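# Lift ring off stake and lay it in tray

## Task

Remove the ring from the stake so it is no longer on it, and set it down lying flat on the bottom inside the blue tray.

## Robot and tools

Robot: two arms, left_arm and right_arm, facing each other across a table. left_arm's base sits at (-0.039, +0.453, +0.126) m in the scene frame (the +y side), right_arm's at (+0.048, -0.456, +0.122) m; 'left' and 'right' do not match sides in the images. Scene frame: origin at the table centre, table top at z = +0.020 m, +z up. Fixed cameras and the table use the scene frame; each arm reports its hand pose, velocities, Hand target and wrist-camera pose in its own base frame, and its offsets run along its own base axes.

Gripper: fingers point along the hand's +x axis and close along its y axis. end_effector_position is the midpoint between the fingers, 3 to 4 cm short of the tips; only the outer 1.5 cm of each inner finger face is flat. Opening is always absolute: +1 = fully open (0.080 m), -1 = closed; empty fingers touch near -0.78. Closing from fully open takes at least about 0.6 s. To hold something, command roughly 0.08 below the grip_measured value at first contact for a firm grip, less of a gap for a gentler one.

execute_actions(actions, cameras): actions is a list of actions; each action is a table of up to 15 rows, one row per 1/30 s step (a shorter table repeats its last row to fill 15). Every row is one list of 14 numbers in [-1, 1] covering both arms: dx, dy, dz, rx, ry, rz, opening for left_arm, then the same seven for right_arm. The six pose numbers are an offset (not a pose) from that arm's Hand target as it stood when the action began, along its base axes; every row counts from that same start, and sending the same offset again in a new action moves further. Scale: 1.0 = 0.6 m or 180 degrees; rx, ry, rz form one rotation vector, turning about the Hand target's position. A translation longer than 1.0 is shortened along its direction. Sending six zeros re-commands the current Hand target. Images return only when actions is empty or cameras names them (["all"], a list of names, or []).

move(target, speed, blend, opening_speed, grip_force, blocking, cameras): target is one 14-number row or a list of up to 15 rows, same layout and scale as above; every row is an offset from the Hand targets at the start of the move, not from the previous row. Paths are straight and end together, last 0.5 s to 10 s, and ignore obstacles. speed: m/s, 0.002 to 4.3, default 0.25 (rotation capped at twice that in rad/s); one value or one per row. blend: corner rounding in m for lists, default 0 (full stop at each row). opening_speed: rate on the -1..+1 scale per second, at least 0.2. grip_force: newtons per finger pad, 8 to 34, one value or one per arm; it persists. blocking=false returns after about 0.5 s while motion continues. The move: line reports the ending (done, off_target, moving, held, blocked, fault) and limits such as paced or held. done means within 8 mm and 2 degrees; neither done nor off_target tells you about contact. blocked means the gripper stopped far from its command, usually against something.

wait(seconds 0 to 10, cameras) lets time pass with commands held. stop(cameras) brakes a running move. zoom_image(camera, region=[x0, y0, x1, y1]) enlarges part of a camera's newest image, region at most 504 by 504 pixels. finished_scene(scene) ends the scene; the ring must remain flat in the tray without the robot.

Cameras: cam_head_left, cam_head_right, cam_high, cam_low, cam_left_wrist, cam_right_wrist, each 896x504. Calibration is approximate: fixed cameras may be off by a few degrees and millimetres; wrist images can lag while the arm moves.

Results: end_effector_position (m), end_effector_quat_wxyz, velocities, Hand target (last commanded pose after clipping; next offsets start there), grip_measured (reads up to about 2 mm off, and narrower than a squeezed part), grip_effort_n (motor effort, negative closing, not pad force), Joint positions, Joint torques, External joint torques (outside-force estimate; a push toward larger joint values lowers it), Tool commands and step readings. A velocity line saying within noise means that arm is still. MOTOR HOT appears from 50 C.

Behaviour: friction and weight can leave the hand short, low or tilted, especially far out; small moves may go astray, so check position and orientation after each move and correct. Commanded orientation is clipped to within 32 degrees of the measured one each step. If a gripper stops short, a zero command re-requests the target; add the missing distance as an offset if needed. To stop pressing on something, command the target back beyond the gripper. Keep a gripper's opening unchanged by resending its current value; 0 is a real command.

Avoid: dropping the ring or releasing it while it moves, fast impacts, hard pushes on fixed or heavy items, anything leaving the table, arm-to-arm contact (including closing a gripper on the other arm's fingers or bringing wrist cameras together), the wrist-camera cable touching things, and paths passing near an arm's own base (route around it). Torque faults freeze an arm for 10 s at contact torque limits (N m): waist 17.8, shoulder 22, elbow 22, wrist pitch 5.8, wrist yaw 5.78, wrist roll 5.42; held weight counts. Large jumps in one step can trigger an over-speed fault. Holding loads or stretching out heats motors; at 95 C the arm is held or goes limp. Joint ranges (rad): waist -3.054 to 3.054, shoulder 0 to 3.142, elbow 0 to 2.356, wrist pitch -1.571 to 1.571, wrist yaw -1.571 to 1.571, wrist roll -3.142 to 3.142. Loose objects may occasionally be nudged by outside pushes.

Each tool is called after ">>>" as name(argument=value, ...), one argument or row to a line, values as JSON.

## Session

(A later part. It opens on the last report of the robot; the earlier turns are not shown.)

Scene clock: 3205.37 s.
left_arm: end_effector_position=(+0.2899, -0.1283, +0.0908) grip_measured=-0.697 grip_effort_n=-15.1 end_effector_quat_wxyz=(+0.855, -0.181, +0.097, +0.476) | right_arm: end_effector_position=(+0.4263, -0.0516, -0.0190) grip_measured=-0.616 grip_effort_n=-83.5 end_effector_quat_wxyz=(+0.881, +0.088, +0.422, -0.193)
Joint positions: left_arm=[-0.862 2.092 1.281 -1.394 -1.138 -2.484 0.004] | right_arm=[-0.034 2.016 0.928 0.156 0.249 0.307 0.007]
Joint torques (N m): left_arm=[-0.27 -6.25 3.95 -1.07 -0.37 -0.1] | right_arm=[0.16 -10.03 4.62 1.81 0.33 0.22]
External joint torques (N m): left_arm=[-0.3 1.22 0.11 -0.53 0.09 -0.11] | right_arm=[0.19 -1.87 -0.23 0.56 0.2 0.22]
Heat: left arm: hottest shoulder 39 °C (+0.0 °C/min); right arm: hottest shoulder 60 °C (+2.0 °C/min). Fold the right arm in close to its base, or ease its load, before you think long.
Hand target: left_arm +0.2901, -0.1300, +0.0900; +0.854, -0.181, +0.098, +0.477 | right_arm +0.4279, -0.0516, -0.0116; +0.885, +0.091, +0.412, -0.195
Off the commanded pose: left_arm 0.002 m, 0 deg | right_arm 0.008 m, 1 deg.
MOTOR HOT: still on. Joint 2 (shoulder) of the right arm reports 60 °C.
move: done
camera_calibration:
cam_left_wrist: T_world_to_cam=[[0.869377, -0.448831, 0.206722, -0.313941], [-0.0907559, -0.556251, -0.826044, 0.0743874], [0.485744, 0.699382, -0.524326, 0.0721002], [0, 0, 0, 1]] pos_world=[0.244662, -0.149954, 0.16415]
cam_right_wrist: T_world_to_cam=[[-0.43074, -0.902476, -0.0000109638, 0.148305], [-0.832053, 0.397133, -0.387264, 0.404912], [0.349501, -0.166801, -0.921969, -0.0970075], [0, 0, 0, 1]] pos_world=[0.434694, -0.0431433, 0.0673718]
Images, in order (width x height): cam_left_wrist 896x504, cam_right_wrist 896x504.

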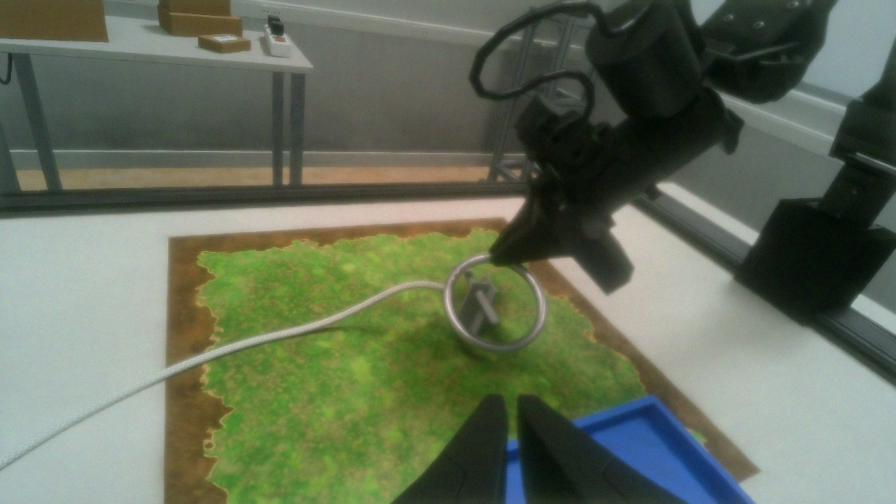

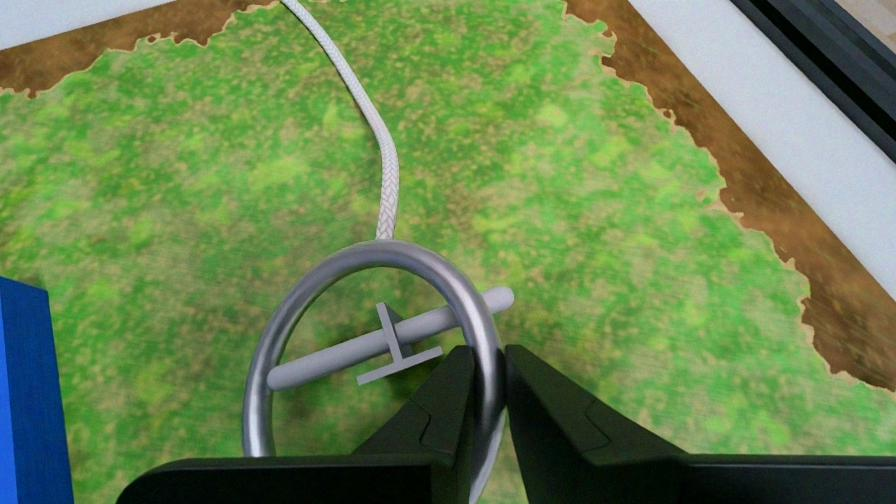

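>>> move(
  target=[0,0,0,0,0,0,-0.7,-0.0083,0.0083,0.0,0,0,0,-0.76],
  speed=0.04,
  cameras=["cam_left_wrist", "cam_right_wrist"],
)

>>> zoom_image(
  camera="cam_right_wrist",
  region=[200, 220, 540, 470],
)

Scene clock: 3245.87 s.
left_arm: end_effector_position=(+0.2899, -0.1283, +0.0908) grip_measured=-0.697 grip_effort_n=-15.1 end_effector_quat_wxyz=(+0.855, -0.181, +0.097, +0.476) | right_arm: end_effector_position=(+0.4214, -0.0467, -0.0189) grip_measured=-0.616 grip_effort_n=-83.5 end_effector_quat_wxyz=(+0.881, +0.088, +0.423, -0.193)
Joint positions: left_arm=[-0.862 2.092 1.281 -1.394 -1.138 -2.484 0.004] | right_arm=[-0.02 2.002 0.906 0.161 0.258 0.319 0.007]
Joint torques (N m): left_arm=[-0.23 -6.28 3.91 -1.07 -0.37 -0.11] | right_arm=[0.09 -9.76 4.63 1.78 0.37 0.24]
External joint torques (N m): left_arm=[-0.23 1.24 0.07 -0.52 0.1 -0.12] | right_arm=[0.1 -1.65 -0.24 0.51 0.22 0.24]
Heat: left arm: hottest shoulder 39 °C (+0.0 °C/min); right arm: hottest shoulder 51 °C (-9.0 °C/min). Fold the right arm in close to its base, or ease its load, before you think long.
Hand target: left_arm +0.2901, -0.1300, +0.0900; +0.854, -0.181, +0.098, +0.477 | right_arm +0.4229, -0.0467, -0.0116; +0.885, +0.091, +0.412, -0.196
Off the commanded pose: left_arm 0.002 m, 0 deg | right_arm 0.008 m, 1 deg.
MOTOR HOT: still on. Joint 2 (shoulder) of the right arm reports 51 °C.
move: done
camera_calibration:
cam_left_wrist: T_world_to_cam=[[0.869377, -0.448831, 0.206722, -0.313941], [-0.0907559, -0.556251, -0.826044, 0.0743874], [0.485744, 0.699382, -0.524326, 0.0721002], [0, 0, 0, 1]] pos_world=[0.244662, -0.149954, 0.16415]
cam_right_wrist: T_world_to_cam=[[-0.431052, -0.902327, 0.000228709, 0.150606], [-0.831973, 0.397345, -0.387219, 0.398856], [0.349307, -0.167102, -0.921988, -0.0942946], [0, 0, 0, 1]] pos_world=[0.429694, -0.0383438, 0.0674714]
Images, in order (width x height): cam_left_wrist 896x504, cam_right_wrist 896x504.

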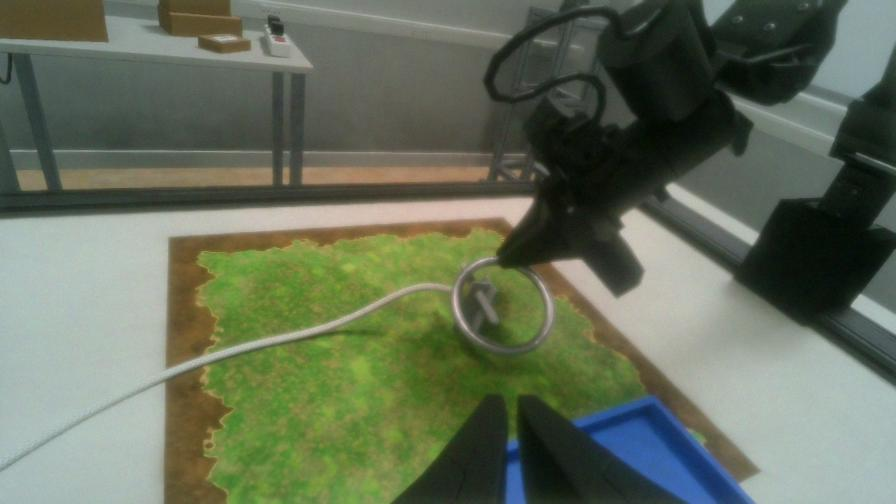

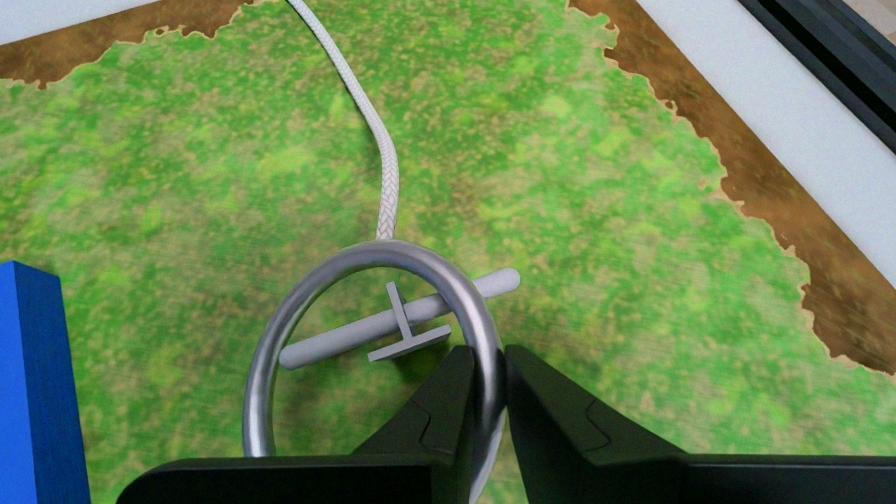

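Scaled by 1.482 from the camera's 896x504 image, which has a finer 1280x720 frame.

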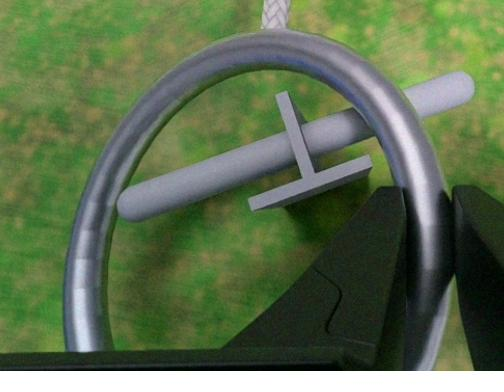

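>>> move(
  target=[
    [0,0,0,0,0,0,-0.7,-0.0017,0.010,0.0,0,0,0,-0.76],
    [0,0,0,0,0,0,-0.7,-0.0017,0.010,0.0583,0,0,0,-0.76],
  ],
  speed=0.05,
  cameras=["cam_left_wrist", "cam_right_wrist"],
)

>>> zoom_image(
  camera="cam_left_wrist",
  region=[410, 195, 570, 355],
)

Scene clock: 3277.03 s.
left_arm: end_effector_position=(+0.2899, -0.1283, +0.0908) grip_measured=-0.697 grip_effort_n=-15.1 end_effector_quat_wxyz=(+0.855, -0.181, +0.097, +0.476) | right_arm: end_effector_position=(+0.4158, -0.0406, +0.0122) grip_measured=-0.616 grip_effort_n=-83.5 end_effector_quat_wxyz=(+0.879, +0.086, +0.427, -0.194)
Joint positions: left_arm=[-0.862 2.092 1.281 -1.394 -1.138 -2.484 0.004] | right_arm=[-0.002 1.896 0.925 0.02 0.269 0.334 0.007]
Joint torques (N m): left_arm=[-0.27 -6.25 3.98 -1.04 -0.38 -0.11] | right_arm=[0.2 -9.3 7.19 1.46 0.36 0.24]
External joint torques (N m): left_arm=[-0.23 1.19 0.19 -0.5 0.08 -0.12] | right_arm=[0.21 -1.5 1.85 0.21 0.2 0.23]
Heat: left arm: hottest shoulder 39 °C (+0.0 °C/min); right arm: hottest shoulder 56 °C (+0.0 °C/min). Fold the right arm in close to its base, or ease its load, before you think long.
Hand target: left_arm +0.2901, -0.1300, +0.0900; +0.854, -0.181, +0.098, +0.477 | right_arm +0.4219, -0.0406, +0.0234; +0.885, +0.091, +0.412, -0.195
Off the commanded pose: left_arm 0.002 m, 0 deg | right_arm 0.013 m, 2 deg.
MOTOR HOT: still on. Joint 2 (shoulder) of the right arm reports 56 °C.
move: off_target (right_arm)
camera_calibration:
cam_left_wrist: T_world_to_cam=[[0.869377, -0.448831, 0.206722, -0.313941], [-0.0907559, -0.556251, -0.826044, 0.0743874], [0.485744, 0.699382, -0.524326, 0.0721002], [0, 0, 0, 1]] pos_world=[0.244662, -0.149954, 0.16415]
cam_right_wrist: T_world_to_cam=[[-0.431015, -0.902327, 0.00564756, 0.153699], [-0.836178, 0.39705, -0.378363, 0.405582], [0.339165, -0.167803, -0.92564, -0.0583711], [0, 0, 0, 1]] pos_world=[0.425183, -0.0321446, 0.0985585]
Images, in order (width x height): cam_left_wrist 896x504, cam_right_wrist 896x504.

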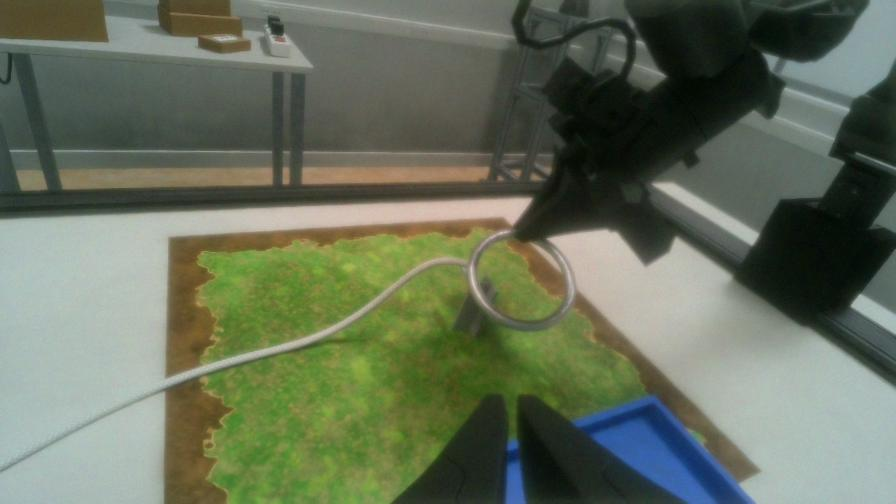

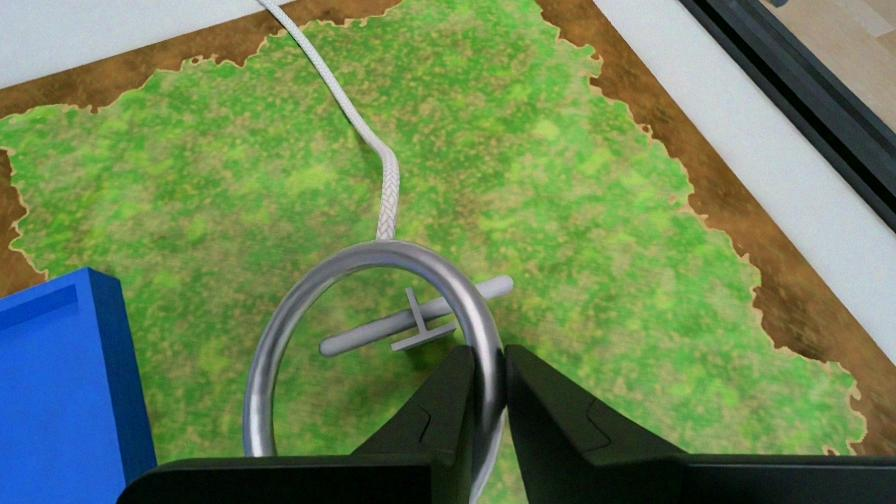

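Scaled by 3.150 from the camera's 896x504 image, which has a finer 1280x720 frame.

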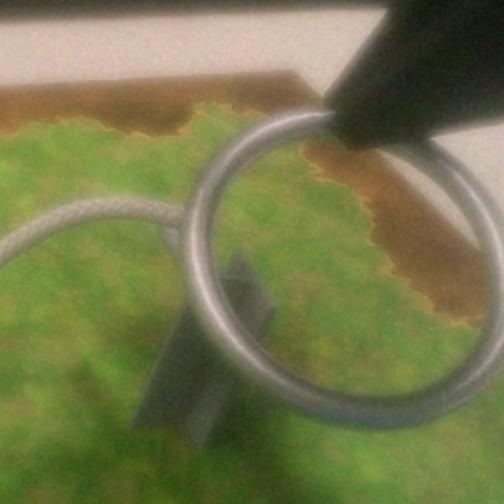

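>>> move(
  target=[-0.133,0,0.05,0,0,-0.2,-0.7,0,0,0,0,0,0,-0.76],
  speed=0.2,
  cameras=["cam_left_wrist", "cam_high"],
)

Scene clock: 3421.40 s.
left_arm: end_effector_position=(+0.2110, -0.1303, +0.1192) grip_measured=-0.697 grip_effort_n=-15.1 end_effector_quat_wxyz=(+0.959, -0.142, +0.151, +0.192) | right_arm: end_effector_position=(+0.4158, -0.0406, +0.0122) grip_measured=-0.617 grip_effort_n=-83.5 end_effector_quat_wxyz=(+0.879, +0.086, +0.427, -0.194)
Joint positions: left_arm=[-1.158 1.362 0.608 -0.658 -1.215 -1.632 0.004] | right_arm=[-0.002 1.896 0.925 0.02 0.269 0.334 0.007]
Joint torques (N m): left_arm=[-0.32 -3.92 3.82 0.47 -0.85 0.11] | right_arm=[0.11 -9.3 7.2 1.45 0.36 0.23]
External joint torques (N m): left_arm=[-0.32 -0.49 -1.12 0.03 -0.26 0.09] | right_arm=[0.13 -1.52 1.86 0.19 0.2 0.23]
Heat: left arm: hottest shoulder 39 °C (+0.0 °C/min); right arm: hottest shoulder 56 °C (-1.0 °C/min). Fold the right arm in close to its base, or ease its load, before you think long.
Hand target: left_arm +0.2103, -0.1300, +0.1201; +0.960, -0.143, +0.149, +0.190 | right_arm +0.4219, -0.0406, +0.0234; +0.885, +0.091, +0.412, -0.195
Off the commanded pose: left_arm 0.001 m, 0 deg | right_arm 0.013 m, 2 deg.
MOTOR HOT: still on. Joint 2 (shoulder) of the right arm reports 56 °C.
move: off_target (right_arm)
camera_calibration:
cam_left_wrist: T_world_to_cam=[[0.445655, -0.871611, 0.204171, -0.217418], [-0.403621, -0.399211, -0.823238, 0.175766], [0.799051, 0.284472, -0.529711, 0.00726695], [0, 0, 0, 1]] pos_world=[0.162029, -0.121403, 0.192937]
Images, in order (width x height): cam_high 896x504, cam_left_wrist 896x504.

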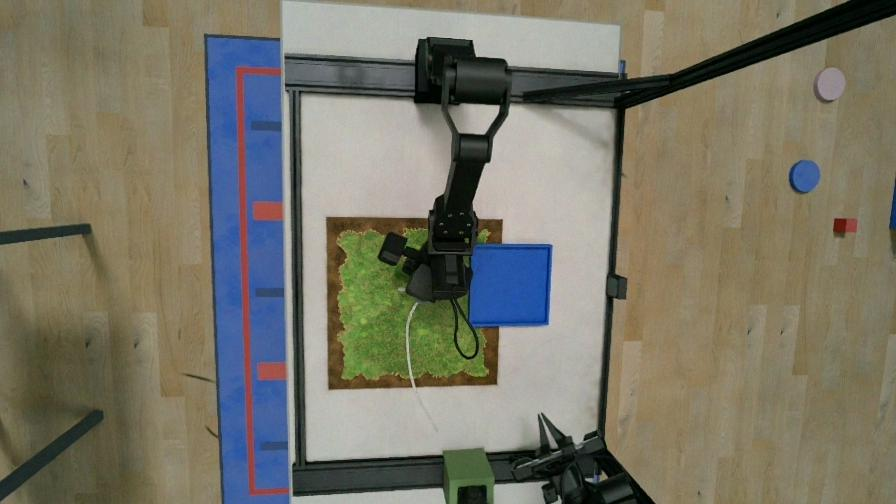

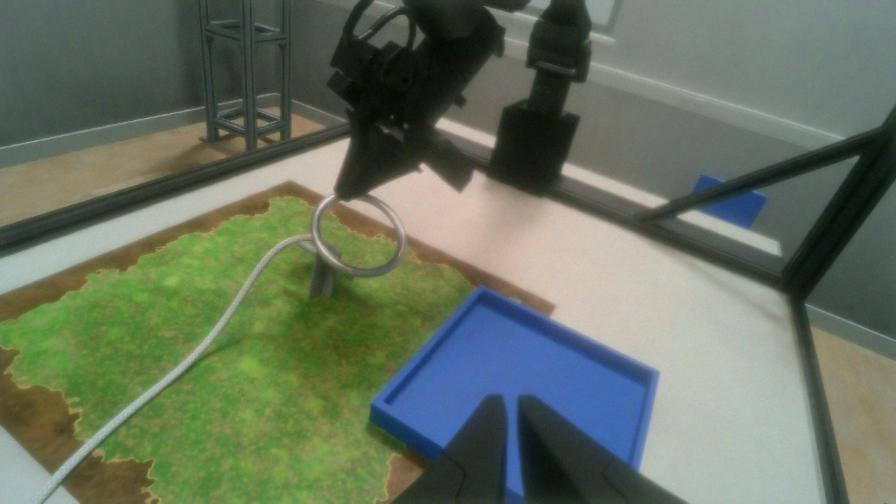

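>>> move(
  target=[0,0,0,0,0,0,-0.7,0.0632,0.3082,0,0,0,0,-0.76],
  speed=0.15,
  cameras=["cam_left_wrist", "cam_right_wrist", "cam_high"],
)

Scene clock: 3440.83 s.
left_arm: end_effector_position=(+0.2109, -0.1303, +0.1192) grip_measured=-0.697 grip_effort_n=-14.7 end_effector_quat_wxyz=(+0.959, -0.142, +0.151, +0.192) | right_arm: end_effector_position=(+0.4563, +0.1430, +0.0227) grip_measured=-0.617 grip_effort_n=-83.5 end_effector_quat_wxyz=(+0.884, +0.088, +0.417, -0.192)
Joint positions: left_arm=[-1.158 1.362 0.608 -0.658 -1.215 -1.631 0.004] | right_arm=[0.46 2.143 1.377 -0.327 0.519 0.755 0.007]
Joint torques (N m): left_arm=[-0.32 -4.1 3.75 0.51 -0.84 0.07] | right_arm=[-0.07 -8.29 7.85 1.14 0.66 0.25]
External joint torques (N m): left_arm=[-0.31 -0.65 -1.23 0.06 -0.25 0.06] | right_arm=[-0.17 1.65 2.08 0.1 0.35 0.25]
Heat: left arm: hottest shoulder 37 °C (-2.0 °C/min); right arm: hottest shoulder 56 °C (-1.0 °C/min). Fold the right arm in close to its base, or ease its load, before you think long.
Hand target: left_arm +0.2103, -0.1299, +0.1200; +0.960, -0.142, +0.149, +0.190 | right_arm +0.4599, +0.1442, +0.0234; +0.885, +0.091, +0.412, -0.196
Off the commanded pose: left_arm 0.001 m, 0 deg | right_arm 0.004 m, 1 deg.
MOTOR HOT: still on. Joint 2 (shoulder) of the right arm reports 56 °C.
move: done
camera_calibration:
cam_left_wrist: T_world_to_cam=[[0.445549, -0.871827, 0.203481, -0.217272], [-0.403902, -0.398593, -0.8234, 0.175837], [0.798968, 0.284678, -0.529725, 0.00725543], [0, 0, 0, 1]] pos_world=[0.162029, -0.121401, 0.192838]
cam_right_wrist: T_world_to_cam=[[-0.42977, -0.902933, -0.00308734, 0.336515], [-0.827793, 0.395366, -0.398051, 0.367269], [0.360634, -0.168515, -0.917358, -0.0414765], [0, 0, 0, 1]] pos_world=[0.463605, 0.151656, 0.109182]
Images, in order (width x height): cam_high 896x504, cam_left_wrist 896x504, cam_right_wrist 896x504.

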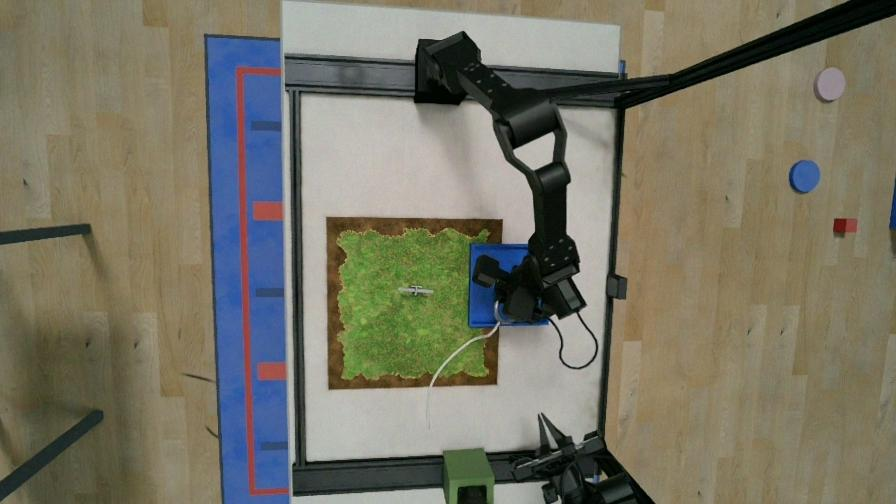

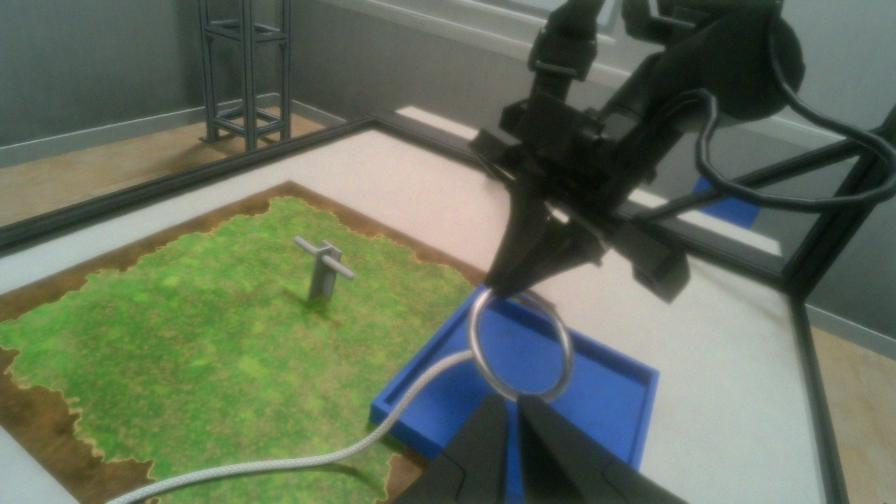

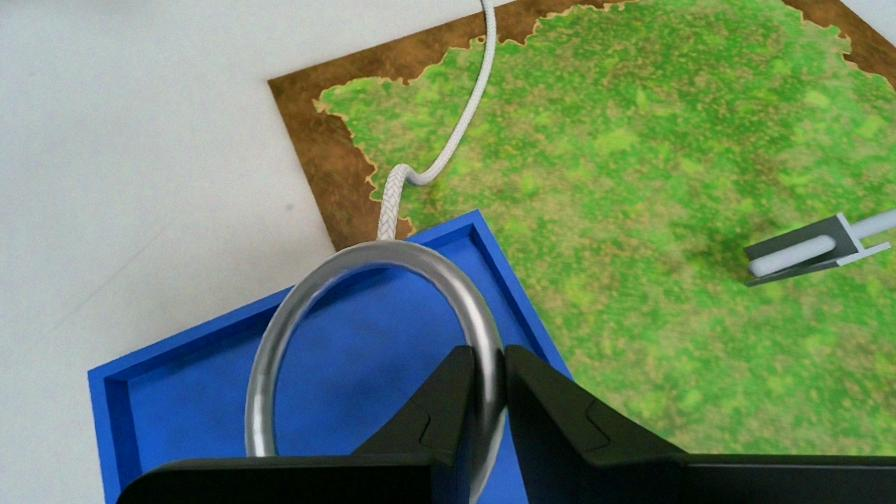

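>>> move(
  target=[0,0,0,0,0,0,-0.7,-0.002,0.001,-0.098,0,0,0,-0.76],
  speed=0.1,
  cameras=["cam_left_wrist", "cam_right_wrist"],
)

>>> zoom_image(
  camera="cam_left_wrist",
  region=[400, 260, 650, 480],
)

Scene clock: 3465.40 s.
left_arm: end_effector_position=(+0.2109, -0.1303, +0.1192) grip_measured=-0.697 grip_effort_n=-14.7 end_effector_quat_wxyz=(+0.959, -0.142, +0.151, +0.192) | right_arm: end_effector_position=(+0.4599, +0.1453, -0.0316) grip_measured=-0.617 grip_effort_n=-83.5 end_effector_quat_wxyz=(+0.886, +0.092, +0.413, -0.191)
Joint positions: left_arm=[-1.158 1.362 0.608 -0.658 -1.215 -1.631 0.004] | right_arm=[0.462 2.271 1.333 -0.144 0.52 0.759 0.007]
Joint torques (N m): left_arm=[-0.28 -4.07 3.69 0.51 -0.85 0.1] | right_arm=[0.09 -8.57 5.21 1.42 0.68 0.22]
External joint torques (N m): left_arm=[-0.28 -0.63 -1.23 0.07 -0.26 0.08] | right_arm=[0.02 1.54 0.03 0.4 0.38 0.22]
Heat: left arm: hottest shoulder 36 °C (-3.0 °C/min); right arm: hottest shoulder 54 °C (-3.0 °C/min). Fold the right arm in close to its base, or ease its load, before you think long.
Hand target: left_arm +0.2103, -0.1299, +0.1200; +0.960, -0.142, +0.149, +0.190 | right_arm +0.4587, +0.1448, -0.0354; +0.885, +0.091, +0.412, -0.196
Off the commanded pose: left_arm 0.001 m, 0 deg | right_arm 0.004 m, 1 deg.
MOTOR HOT: still on. Joint 2 (shoulder) of the right arm reports 54 °C.
move: done
camera_calibration:
cam_left_wrist: T_world_to_cam=[[0.445549, -0.871827, 0.203481, -0.217272], [-0.403902, -0.398593, -0.8234, 0.175837], [0.798968, 0.284678, -0.529725, 0.00725543], [0, 0, 0, 1]] pos_world=[0.162029, -0.121401, 0.192838]
cam_right_wrist: T_world_to_cam=[[-0.431414, -0.902051, -0.0136249, 0.340221], [-0.822575, 0.399516, -0.40467, 0.344487], [0.370476, -0.163373, -0.914361, -0.0973759], [0, 0, 0, 1]] pos_world=[0.466218, 0.15336, 0.0550024]
Images, in order (width x height): cam_left_wrist 896x504, cam_right_wrist 896x504.

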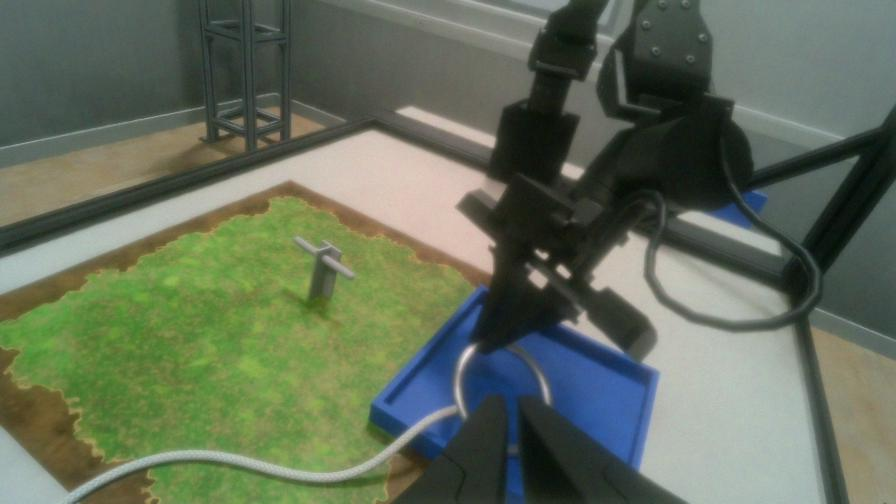

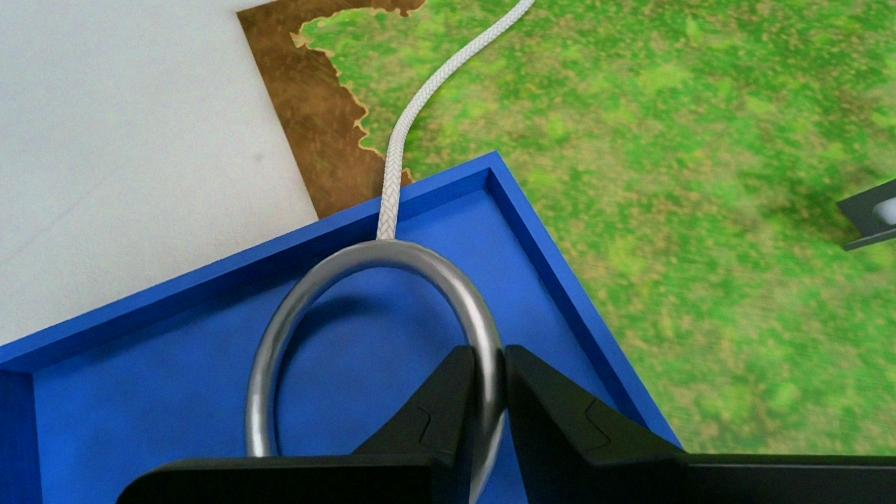

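Scaled by 2.016 from the camera's 896x504 image, which has a finer 1280x720 frame.

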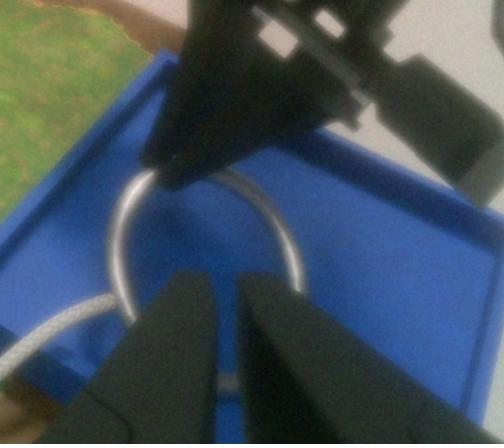

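>>> move(
  target=[
    [0,0,0,0,0,0,-0.7,0,0,-0.0223,0,0,0,-0.76],
    [0,0,0,0,0,0,-0.7,-0.0025,-0.0055,-0.0335,0,0,0,-0.76],
    [0,0,0,0,0,0,-0.7,-0.0052,-0.011,-0.0567,0,0,0,-0.76],
  ],
  speed=0.04,
  blend=0.004,
  cameras=["cam_left_wrist", "cam_right_wrist"],
)

>>> zoom_image(
  camera="cam_right_wrist",
  region=[200, 220, 540, 470],
)

Scene clock: 3492.03 s.
left_arm: end_effector_position=(+0.2109, -0.1303, +0.1192) grip_measured=-0.697 grip_effort_n=-15.1 end_effector_quat_wxyz=(+0.959, -0.142, +0.151, +0.192) | right_arm: end_effector_position=(+0.4604, +0.1414, -0.0591) grip_measured=-0.621 grip_effort_n=-83.5 end_effector_quat_wxyz=(+0.889, +0.100, +0.403, -0.192)
Joint positions: left_arm=[-1.158 1.362 0.608 -0.658 -1.215 -1.631 0.004] | right_arm=[0.454 2.334 1.296 -0.02 0.522 0.76 0.007]
Joint torques (N m): left_arm=[-0.3 -4.18 3.72 0.5 -0.85 0.08] | right_arm=[-0.14 -7.74 4.07 1.21 0.39 -0.14]
External joint torques (N m): left_arm=[-0.31 -0.77 -1.17 0.07 -0.27 0.07] | right_arm=[-0.11 2.5 -0.78 0.16 0.07 -0.14]
Heat: left arm: hottest shoulder 35 °C (-3.0 °C/min); right arm: hottest shoulder 51 °C (-5.1 °C/min). Fold the right arm in close to its base, or ease its load, before you think long.
Hand target: left_arm +0.2103, -0.1299, +0.1200; +0.960, -0.142, +0.149, +0.190 | right_arm +0.4556, +0.1382, -0.0695; +0.885, +0.091, +0.412, -0.196
Off the commanded pose: left_arm 0.001 m, 0 deg | right_arm 0.012 m, 2 deg.
MOTOR HOT: still on. Joint 2 (shoulder) of the right arm reports 51 °C.
move: off_target (right_arm); blend cut to 0.0038 m at target 1, 0.0038 m at target 2
camera_calibration:
cam_left_wrist: T_world_to_cam=[[0.445549, -0.871827, 0.203481, -0.217272], [-0.403902, -0.398593, -0.8234, 0.175837], [0.798968, 0.284678, -0.529725, 0.00725543], [0, 0, 0, 1]] pos_world=[0.162029, -0.121401, 0.192838]
cam_right_wrist: T_world_to_cam=[[-0.438716, -0.898066, -0.0317192, 0.338277], [-0.809926, 0.410457, -0.418981, 0.327221], [0.389292, -0.158124, -0.907441, -0.132339], [0, 0, 0, 1]] pos_world=[0.464951, 0.148559, 0.0277394]
Images, in order (width x height): cam_left_wrist 896x504, cam_right_wrist 896x504.

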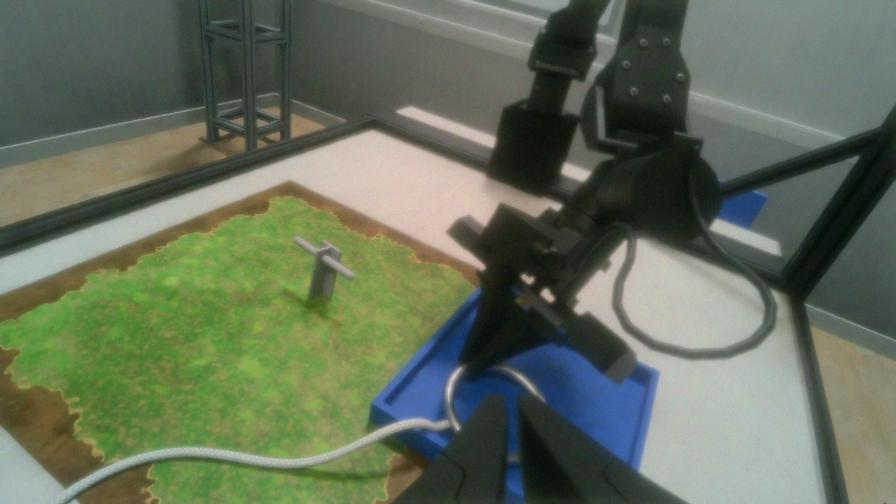

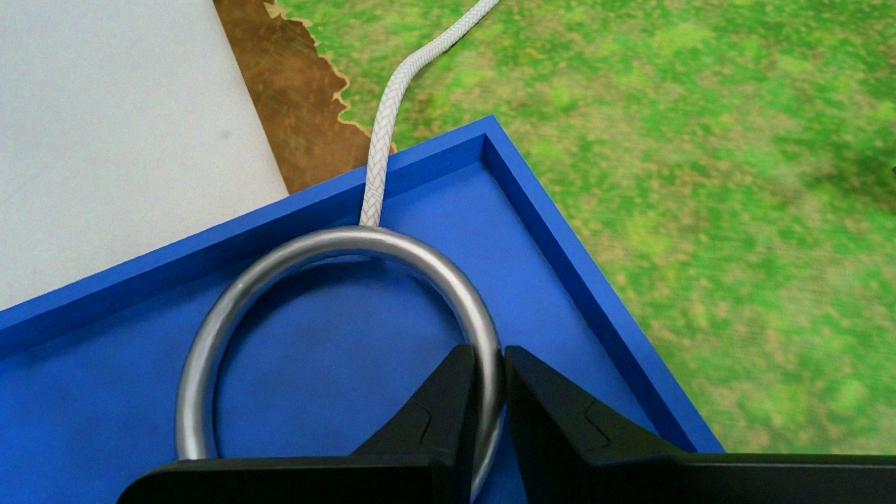

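Scaled by 1.482 from the camera's 896x504 image, which has a finer 1280x720 frame.

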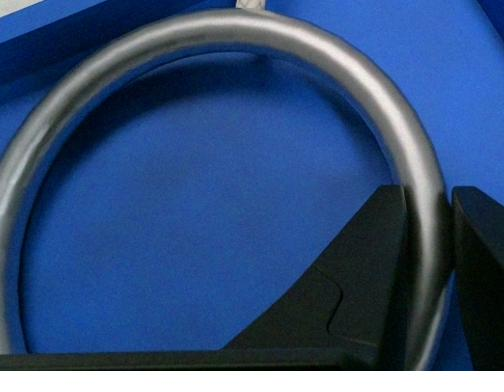

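>>> move(
  target=[0,0,0,0,0,0,-0.7,0,-0.0017,-0.013,0,0,0,-0.72],
  speed=0.02,
  grip_force=[34, 14],
  opening_speed=0.2,
  cameras=["cam_left_wrist", "cam_right_wrist"],
)

>>> zoom_image(
  camera="cam_left_wrist",
  region=[400, 260, 650, 480],
)

Scene clock: 3520.13 s.
left_arm: end_effector_position=(+0.2109, -0.1303, +0.1192) grip_measured=-0.697 grip_effort_n=-14.7 end_effector_quat_wxyz=(+0.959, -0.142, +0.151, +0.192) | right_arm: end_effector_position=(+0.4604, +0.1404, -0.0675) grip_measured=-0.612 grip_effort_n=-42.6 end_effector_quat_wxyz=(+0.889, +0.100, +0.403, -0.193)
Joint positions: left_arm=[-1.158 1.362 0.608 -0.658 -1.215 -1.631 0.004] | right_arm=[0.452 2.356 1.293 0.005 0.522 0.76 0.007]
Joint torques (N m): left_arm=[-0.34 -4.09 3.73 0.51 -0.85 0.1] | right_arm=[-0.17 -7.82 4 1.21 0.34 -0.2]
External joint torques (N m): left_arm=[-0.37 -0.65 -1.25 0.06 -0.26 0.09] | right_arm=[-0.12 2.34 -0.74 0.15 0.03 -0.21]
Heat: left arm: hottest shoulder 35 °C (-1.0 °C/min); right arm: hottest shoulder 48 °C (-6.1 °C/min). Fold the right arm in close to its base, or ease its load, before you think long.
Hand target: left_arm +0.2103, -0.1299, +0.1200; +0.960, -0.142, +0.149, +0.190 | right_arm +0.4556, +0.1373, -0.0772; +0.885, +0.091, +0.412, -0.195
Off the commanded pose: left_arm 0.001 m, 0 deg | right_arm 0.011 m, 2 deg.
MOTOR HOT: still on. Joint 2 (shoulder) of the right arm reports 48 °C.
grip_force (N): 34, 14
move: off_target (right_arm)
camera_calibration:
cam_left_wrist: T_world_to_cam=[[0.445549, -0.871827, 0.203481, -0.217272], [-0.403902, -0.398593, -0.8234, 0.175837], [0.798968, 0.284678, -0.529725, 0.00725543], [0, 0, 0, 1]] pos_world=[0.162029, -0.121401, 0.192838]
cam_right_wrist: T_world_to_cam=[[-0.440424, -0.897227, -0.0317775, 0.337739], [-0.809146, 0.412025, -0.418949, 0.323439], [0.388986, -0.158802, -0.907454, -0.139839], [0, 0, 0, 1]] pos_world=[0.464853, 0.147557, 0.0193395]
Images, in order (width x height): cam_left_wrist 896x504, cam_right_wrist 896x504.

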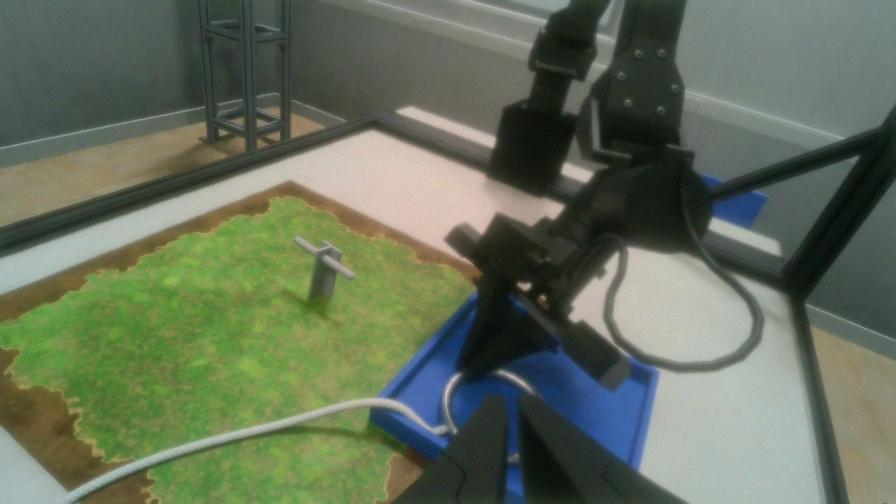

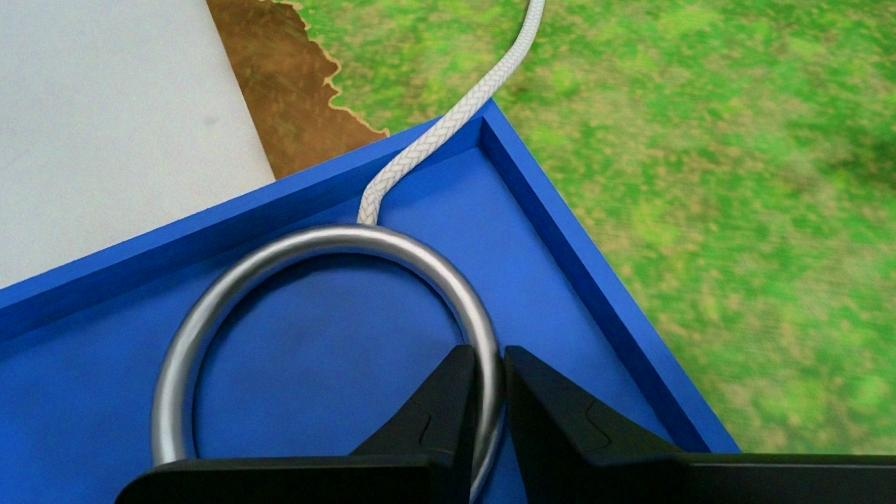

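Scaled by 2.016 from the camera's 896x504 image, which has a finer 1280x720 frame.

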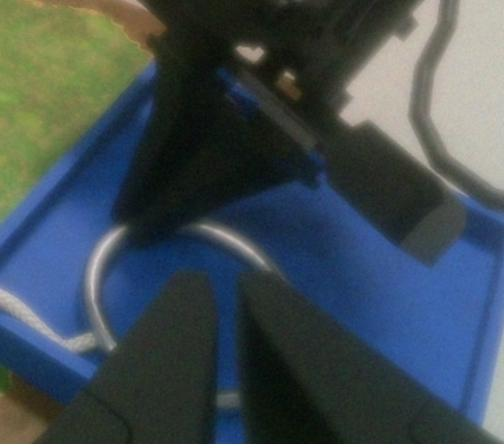

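>>> move(
  target=[0,0,0,0,0,0,-0.7,0,-0.001,-0.015,0,0,0,-0.72],
  speed=0.02,
  cameras=["cam_right_wrist"],
)

Scene clock: 3526.93 s.
left_arm: end_effector_position=(+0.2109, -0.1303, +0.1192) grip_measured=-0.697 grip_effort_n=-15.1 end_effector_quat_wxyz=(+0.959, -0.142, +0.151, +0.192) | right_arm: end_effector_position=(+0.4618, +0.1401, -0.0715) grip_measured=-0.612 grip_effort_n=-42.6 end_effector_quat_wxyz=(+0.890, +0.102, +0.399, -0.193)
Joint positions: left_arm=[-1.158 1.362 0.608 -0.658 -1.215 -1.631 0.004] | right_arm=[0.451 2.37 1.292 0.029 0.525 0.758 0.007]
Joint torques (N m): left_arm=[-0.34 -4.1 3.73 0.51 -0.84 0.06] | right_arm=[-0.2 -6.67 3.9 1.38 0.2 -0.19]
External joint torques (N m): left_arm=[-0.34 -0.68 -1.19 0.06 -0.25 0.05] | right_arm=[-0.19 3.69 -0.93 0.27 -0.12 -0.19]
Heat: left arm: hottest shoulder 35 °C (-1.0 °C/min); right arm: hottest shoulder 48 °C (-5.0 °C/min). Fold the right arm in close to its base, or ease its load, before you think long.
Hand target: left_arm +0.2103, -0.1299, +0.1200; +0.960, -0.142, +0.149, +0.190 | right_arm +0.4556, +0.1366, -0.0862; +0.885, +0.091, +0.412, -0.196
Off the commanded pose: left_arm 0.001 m, 0 deg | right_arm 0.016 m, 2 deg.
MOTOR HOT: still on. Joint 2 (shoulder) of the right arm reports 48 °C.
grip_force (N): 34, 14
move: off_target (right_arm)
camera_calibration:
cam_right_wrist: T_world_to_cam=[[-0.441481, -0.896535, -0.0363217, 0.338025], [-0.804739, 0.413532, -0.425895, 0.320341], [0.39685, -0.158795, -0.904043, -0.147514], [0, 0, 0, 1]] pos_world=[0.465564, 0.147156, 0.0153507]
Images, in order (width x height): cam_right_wrist 896x504.

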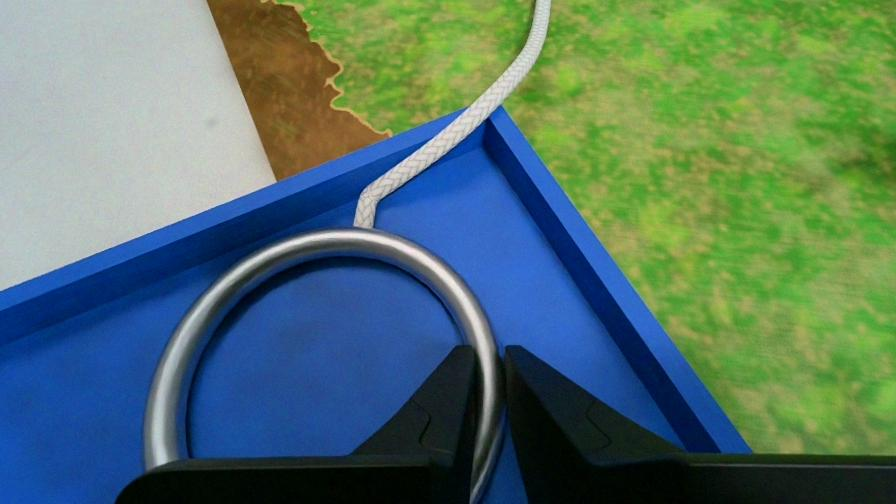

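>>> move(
  target=[0,0,0,0,0,0,-0.7,0.0075,0.005,0.0267,0,0,0,-0.72],
  speed=0.02,
)

>>> move(
  target=[0,0,0,0,0,0,-0.7,0,0,0,0,0,0,-0.40],
  speed=0.05,
  opening_speed=0.3,
  cameras=["cam_right_wrist", "cam_left_wrist"],
)

Scene clock: 3554.83 s.
left_arm: end_effector_position=(+0.2109, -0.1303, +0.1192) grip_measured=-0.697 grip_effort_n=-14.7 end_effector_quat_wxyz=(+0.959, -0.142, +0.151, +0.192) | right_arm: end_effector_position=(+0.4606, +0.1394, -0.0710) grip_measured=-0.612 grip_effort_n=-42.6 end_effector_quat_wxyz=(+0.886, +0.094, +0.410, -0.197)
Joint positions: left_arm=[-1.158 1.362 0.608 -0.658 -1.215 -1.631 0.004] | right_arm=[0.451 2.37 1.312 -0.02 0.525 0.758 0.007]
Joint torques (N m): left_arm=[-0.33 -4.11 3.7 0.52 -0.84 0.09] | right_arm=[-0.05 -10.17 5.17 0.53 0.23 -0.14]
External joint torques (N m): left_arm=[-0.31 -0.69 -1.26 0.06 -0.26 0.08] | right_arm=[0 0.09 0.44 -0.49 -0.09 -0.14]
Heat: left arm: hottest shoulder 35 °C (+0.0 °C/min); right arm: hottest shoulder 44 °C (-6.0 °C/min).
Hand target: left_arm +0.2103, -0.1299, +0.1200; +0.960, -0.142, +0.149, +0.190 | right_arm +0.4601, +0.1396, -0.0702; +0.885, +0.091, +0.412, -0.196
Off the commanded pose: left_arm 0.001 m, 0 deg | right_arm 0.001 m, 0 deg.
MOTOR HOT: cleared for the motors of the right arm.
grip_force (N): 34, 14
move: done

Scene clock: 3556.17 s.
left_arm: end_effector_position=(+0.2109, -0.1303, +0.1192) grip_measured=-0.697 grip_effort_n=-15.1 end_effector_quat_wxyz=(+0.959, -0.142, +0.151, +0.192) | right_arm: end_effector_position=(+0.4597, +0.1390, -0.0716) grip_measured=-0.404 grip_effort_n=17.9 end_effector_quat_wxyz=(+0.885, +0.092, +0.412, -0.198)
Joint positions: left_arm=[-1.158 1.362 0.608 -0.658 -1.215 -1.631 0.004] | right_arm=[0.451 2.37 1.312 -0.026 0.525 0.758 0.017]
Joint torques (N m): left_arm=[-0.31 -4.1 3.72 0.52 -0.85 0.08] | right_arm=[-0.15 -10.16 5.08 0.97 0.23 -0.14]
External joint torques (N m): left_arm=[-0.29 -0.69 -1.22 0.07 -0.26 0.07] | right_arm=[-0.16 0.2 0.25 -0.09 -0.09 -0.14]
Heat: left arm: hottest shoulder 35 °C (+0.0 °C/min); right arm: hottest shoulder 44 °C (-6.1 °C/min).
Hand target: left_arm +0.2103, -0.1299, +0.1200; +0.960, -0.142, +0.149, +0.190 | right_arm +0.4601, +0.1396, -0.0702; +0.885, +0.091, +0.412, -0.196
Off the commanded pose: left_arm 0.001 m, 0 deg | right_arm 0.002 m, 0 deg.
grip_force (N): 34, 14
move: done
camera_calibration:
cam_left_wrist: T_world_to_cam=[[0.445549, -0.871827, 0.203481, -0.217272], [-0.403902, -0.398593, -0.8234, 0.175837], [0.798968, 0.284678, -0.529725, 0.00725543], [0, 0, 0, 1]] pos_world=[0.162029, -0.121401, 0.192838]
cam_right_wrist: T_world_to_cam=[[-0.442403, -0.896779, -0.00814288, 0.338562], [-0.817833, 0.407149, -0.406668, 0.327286], [0.368007, -0.173252, -0.91354, -0.132298], [0, 0, 0, 1]] pos_world=[0.466133, 0.14744, 0.0149946]
Images, in order (width x height): cam_left_wrist 896x504, cam_right_wrist 896x504.

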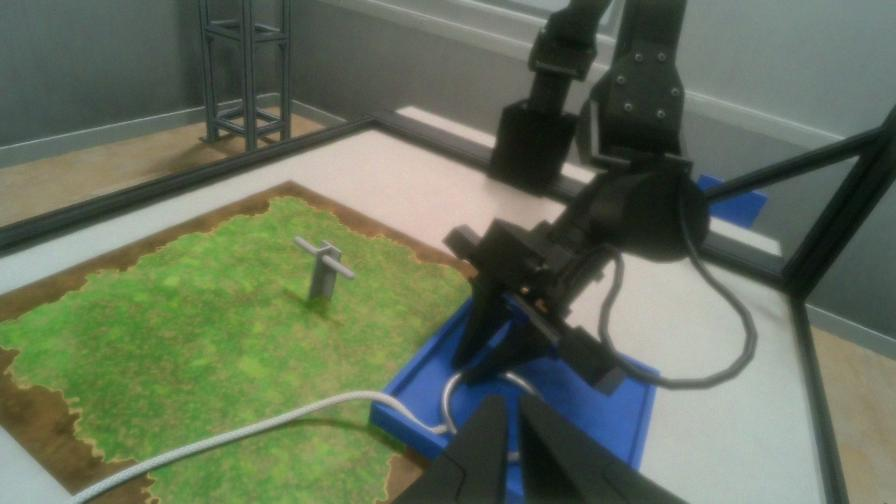

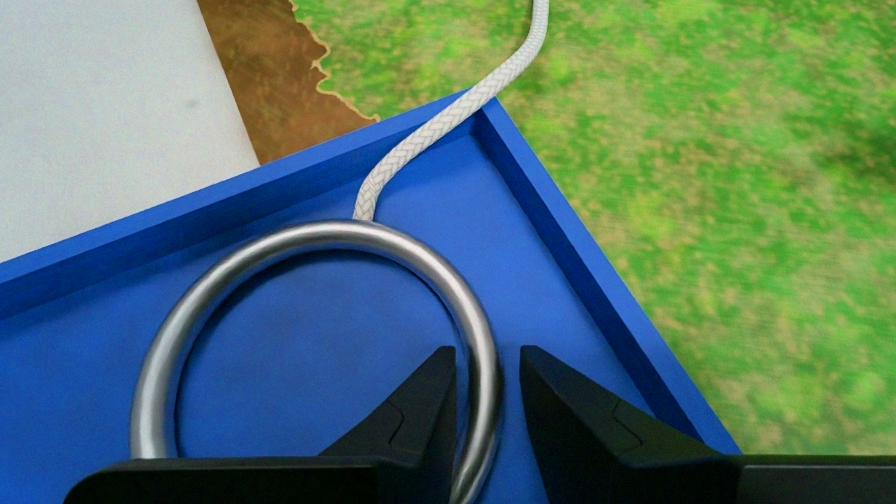

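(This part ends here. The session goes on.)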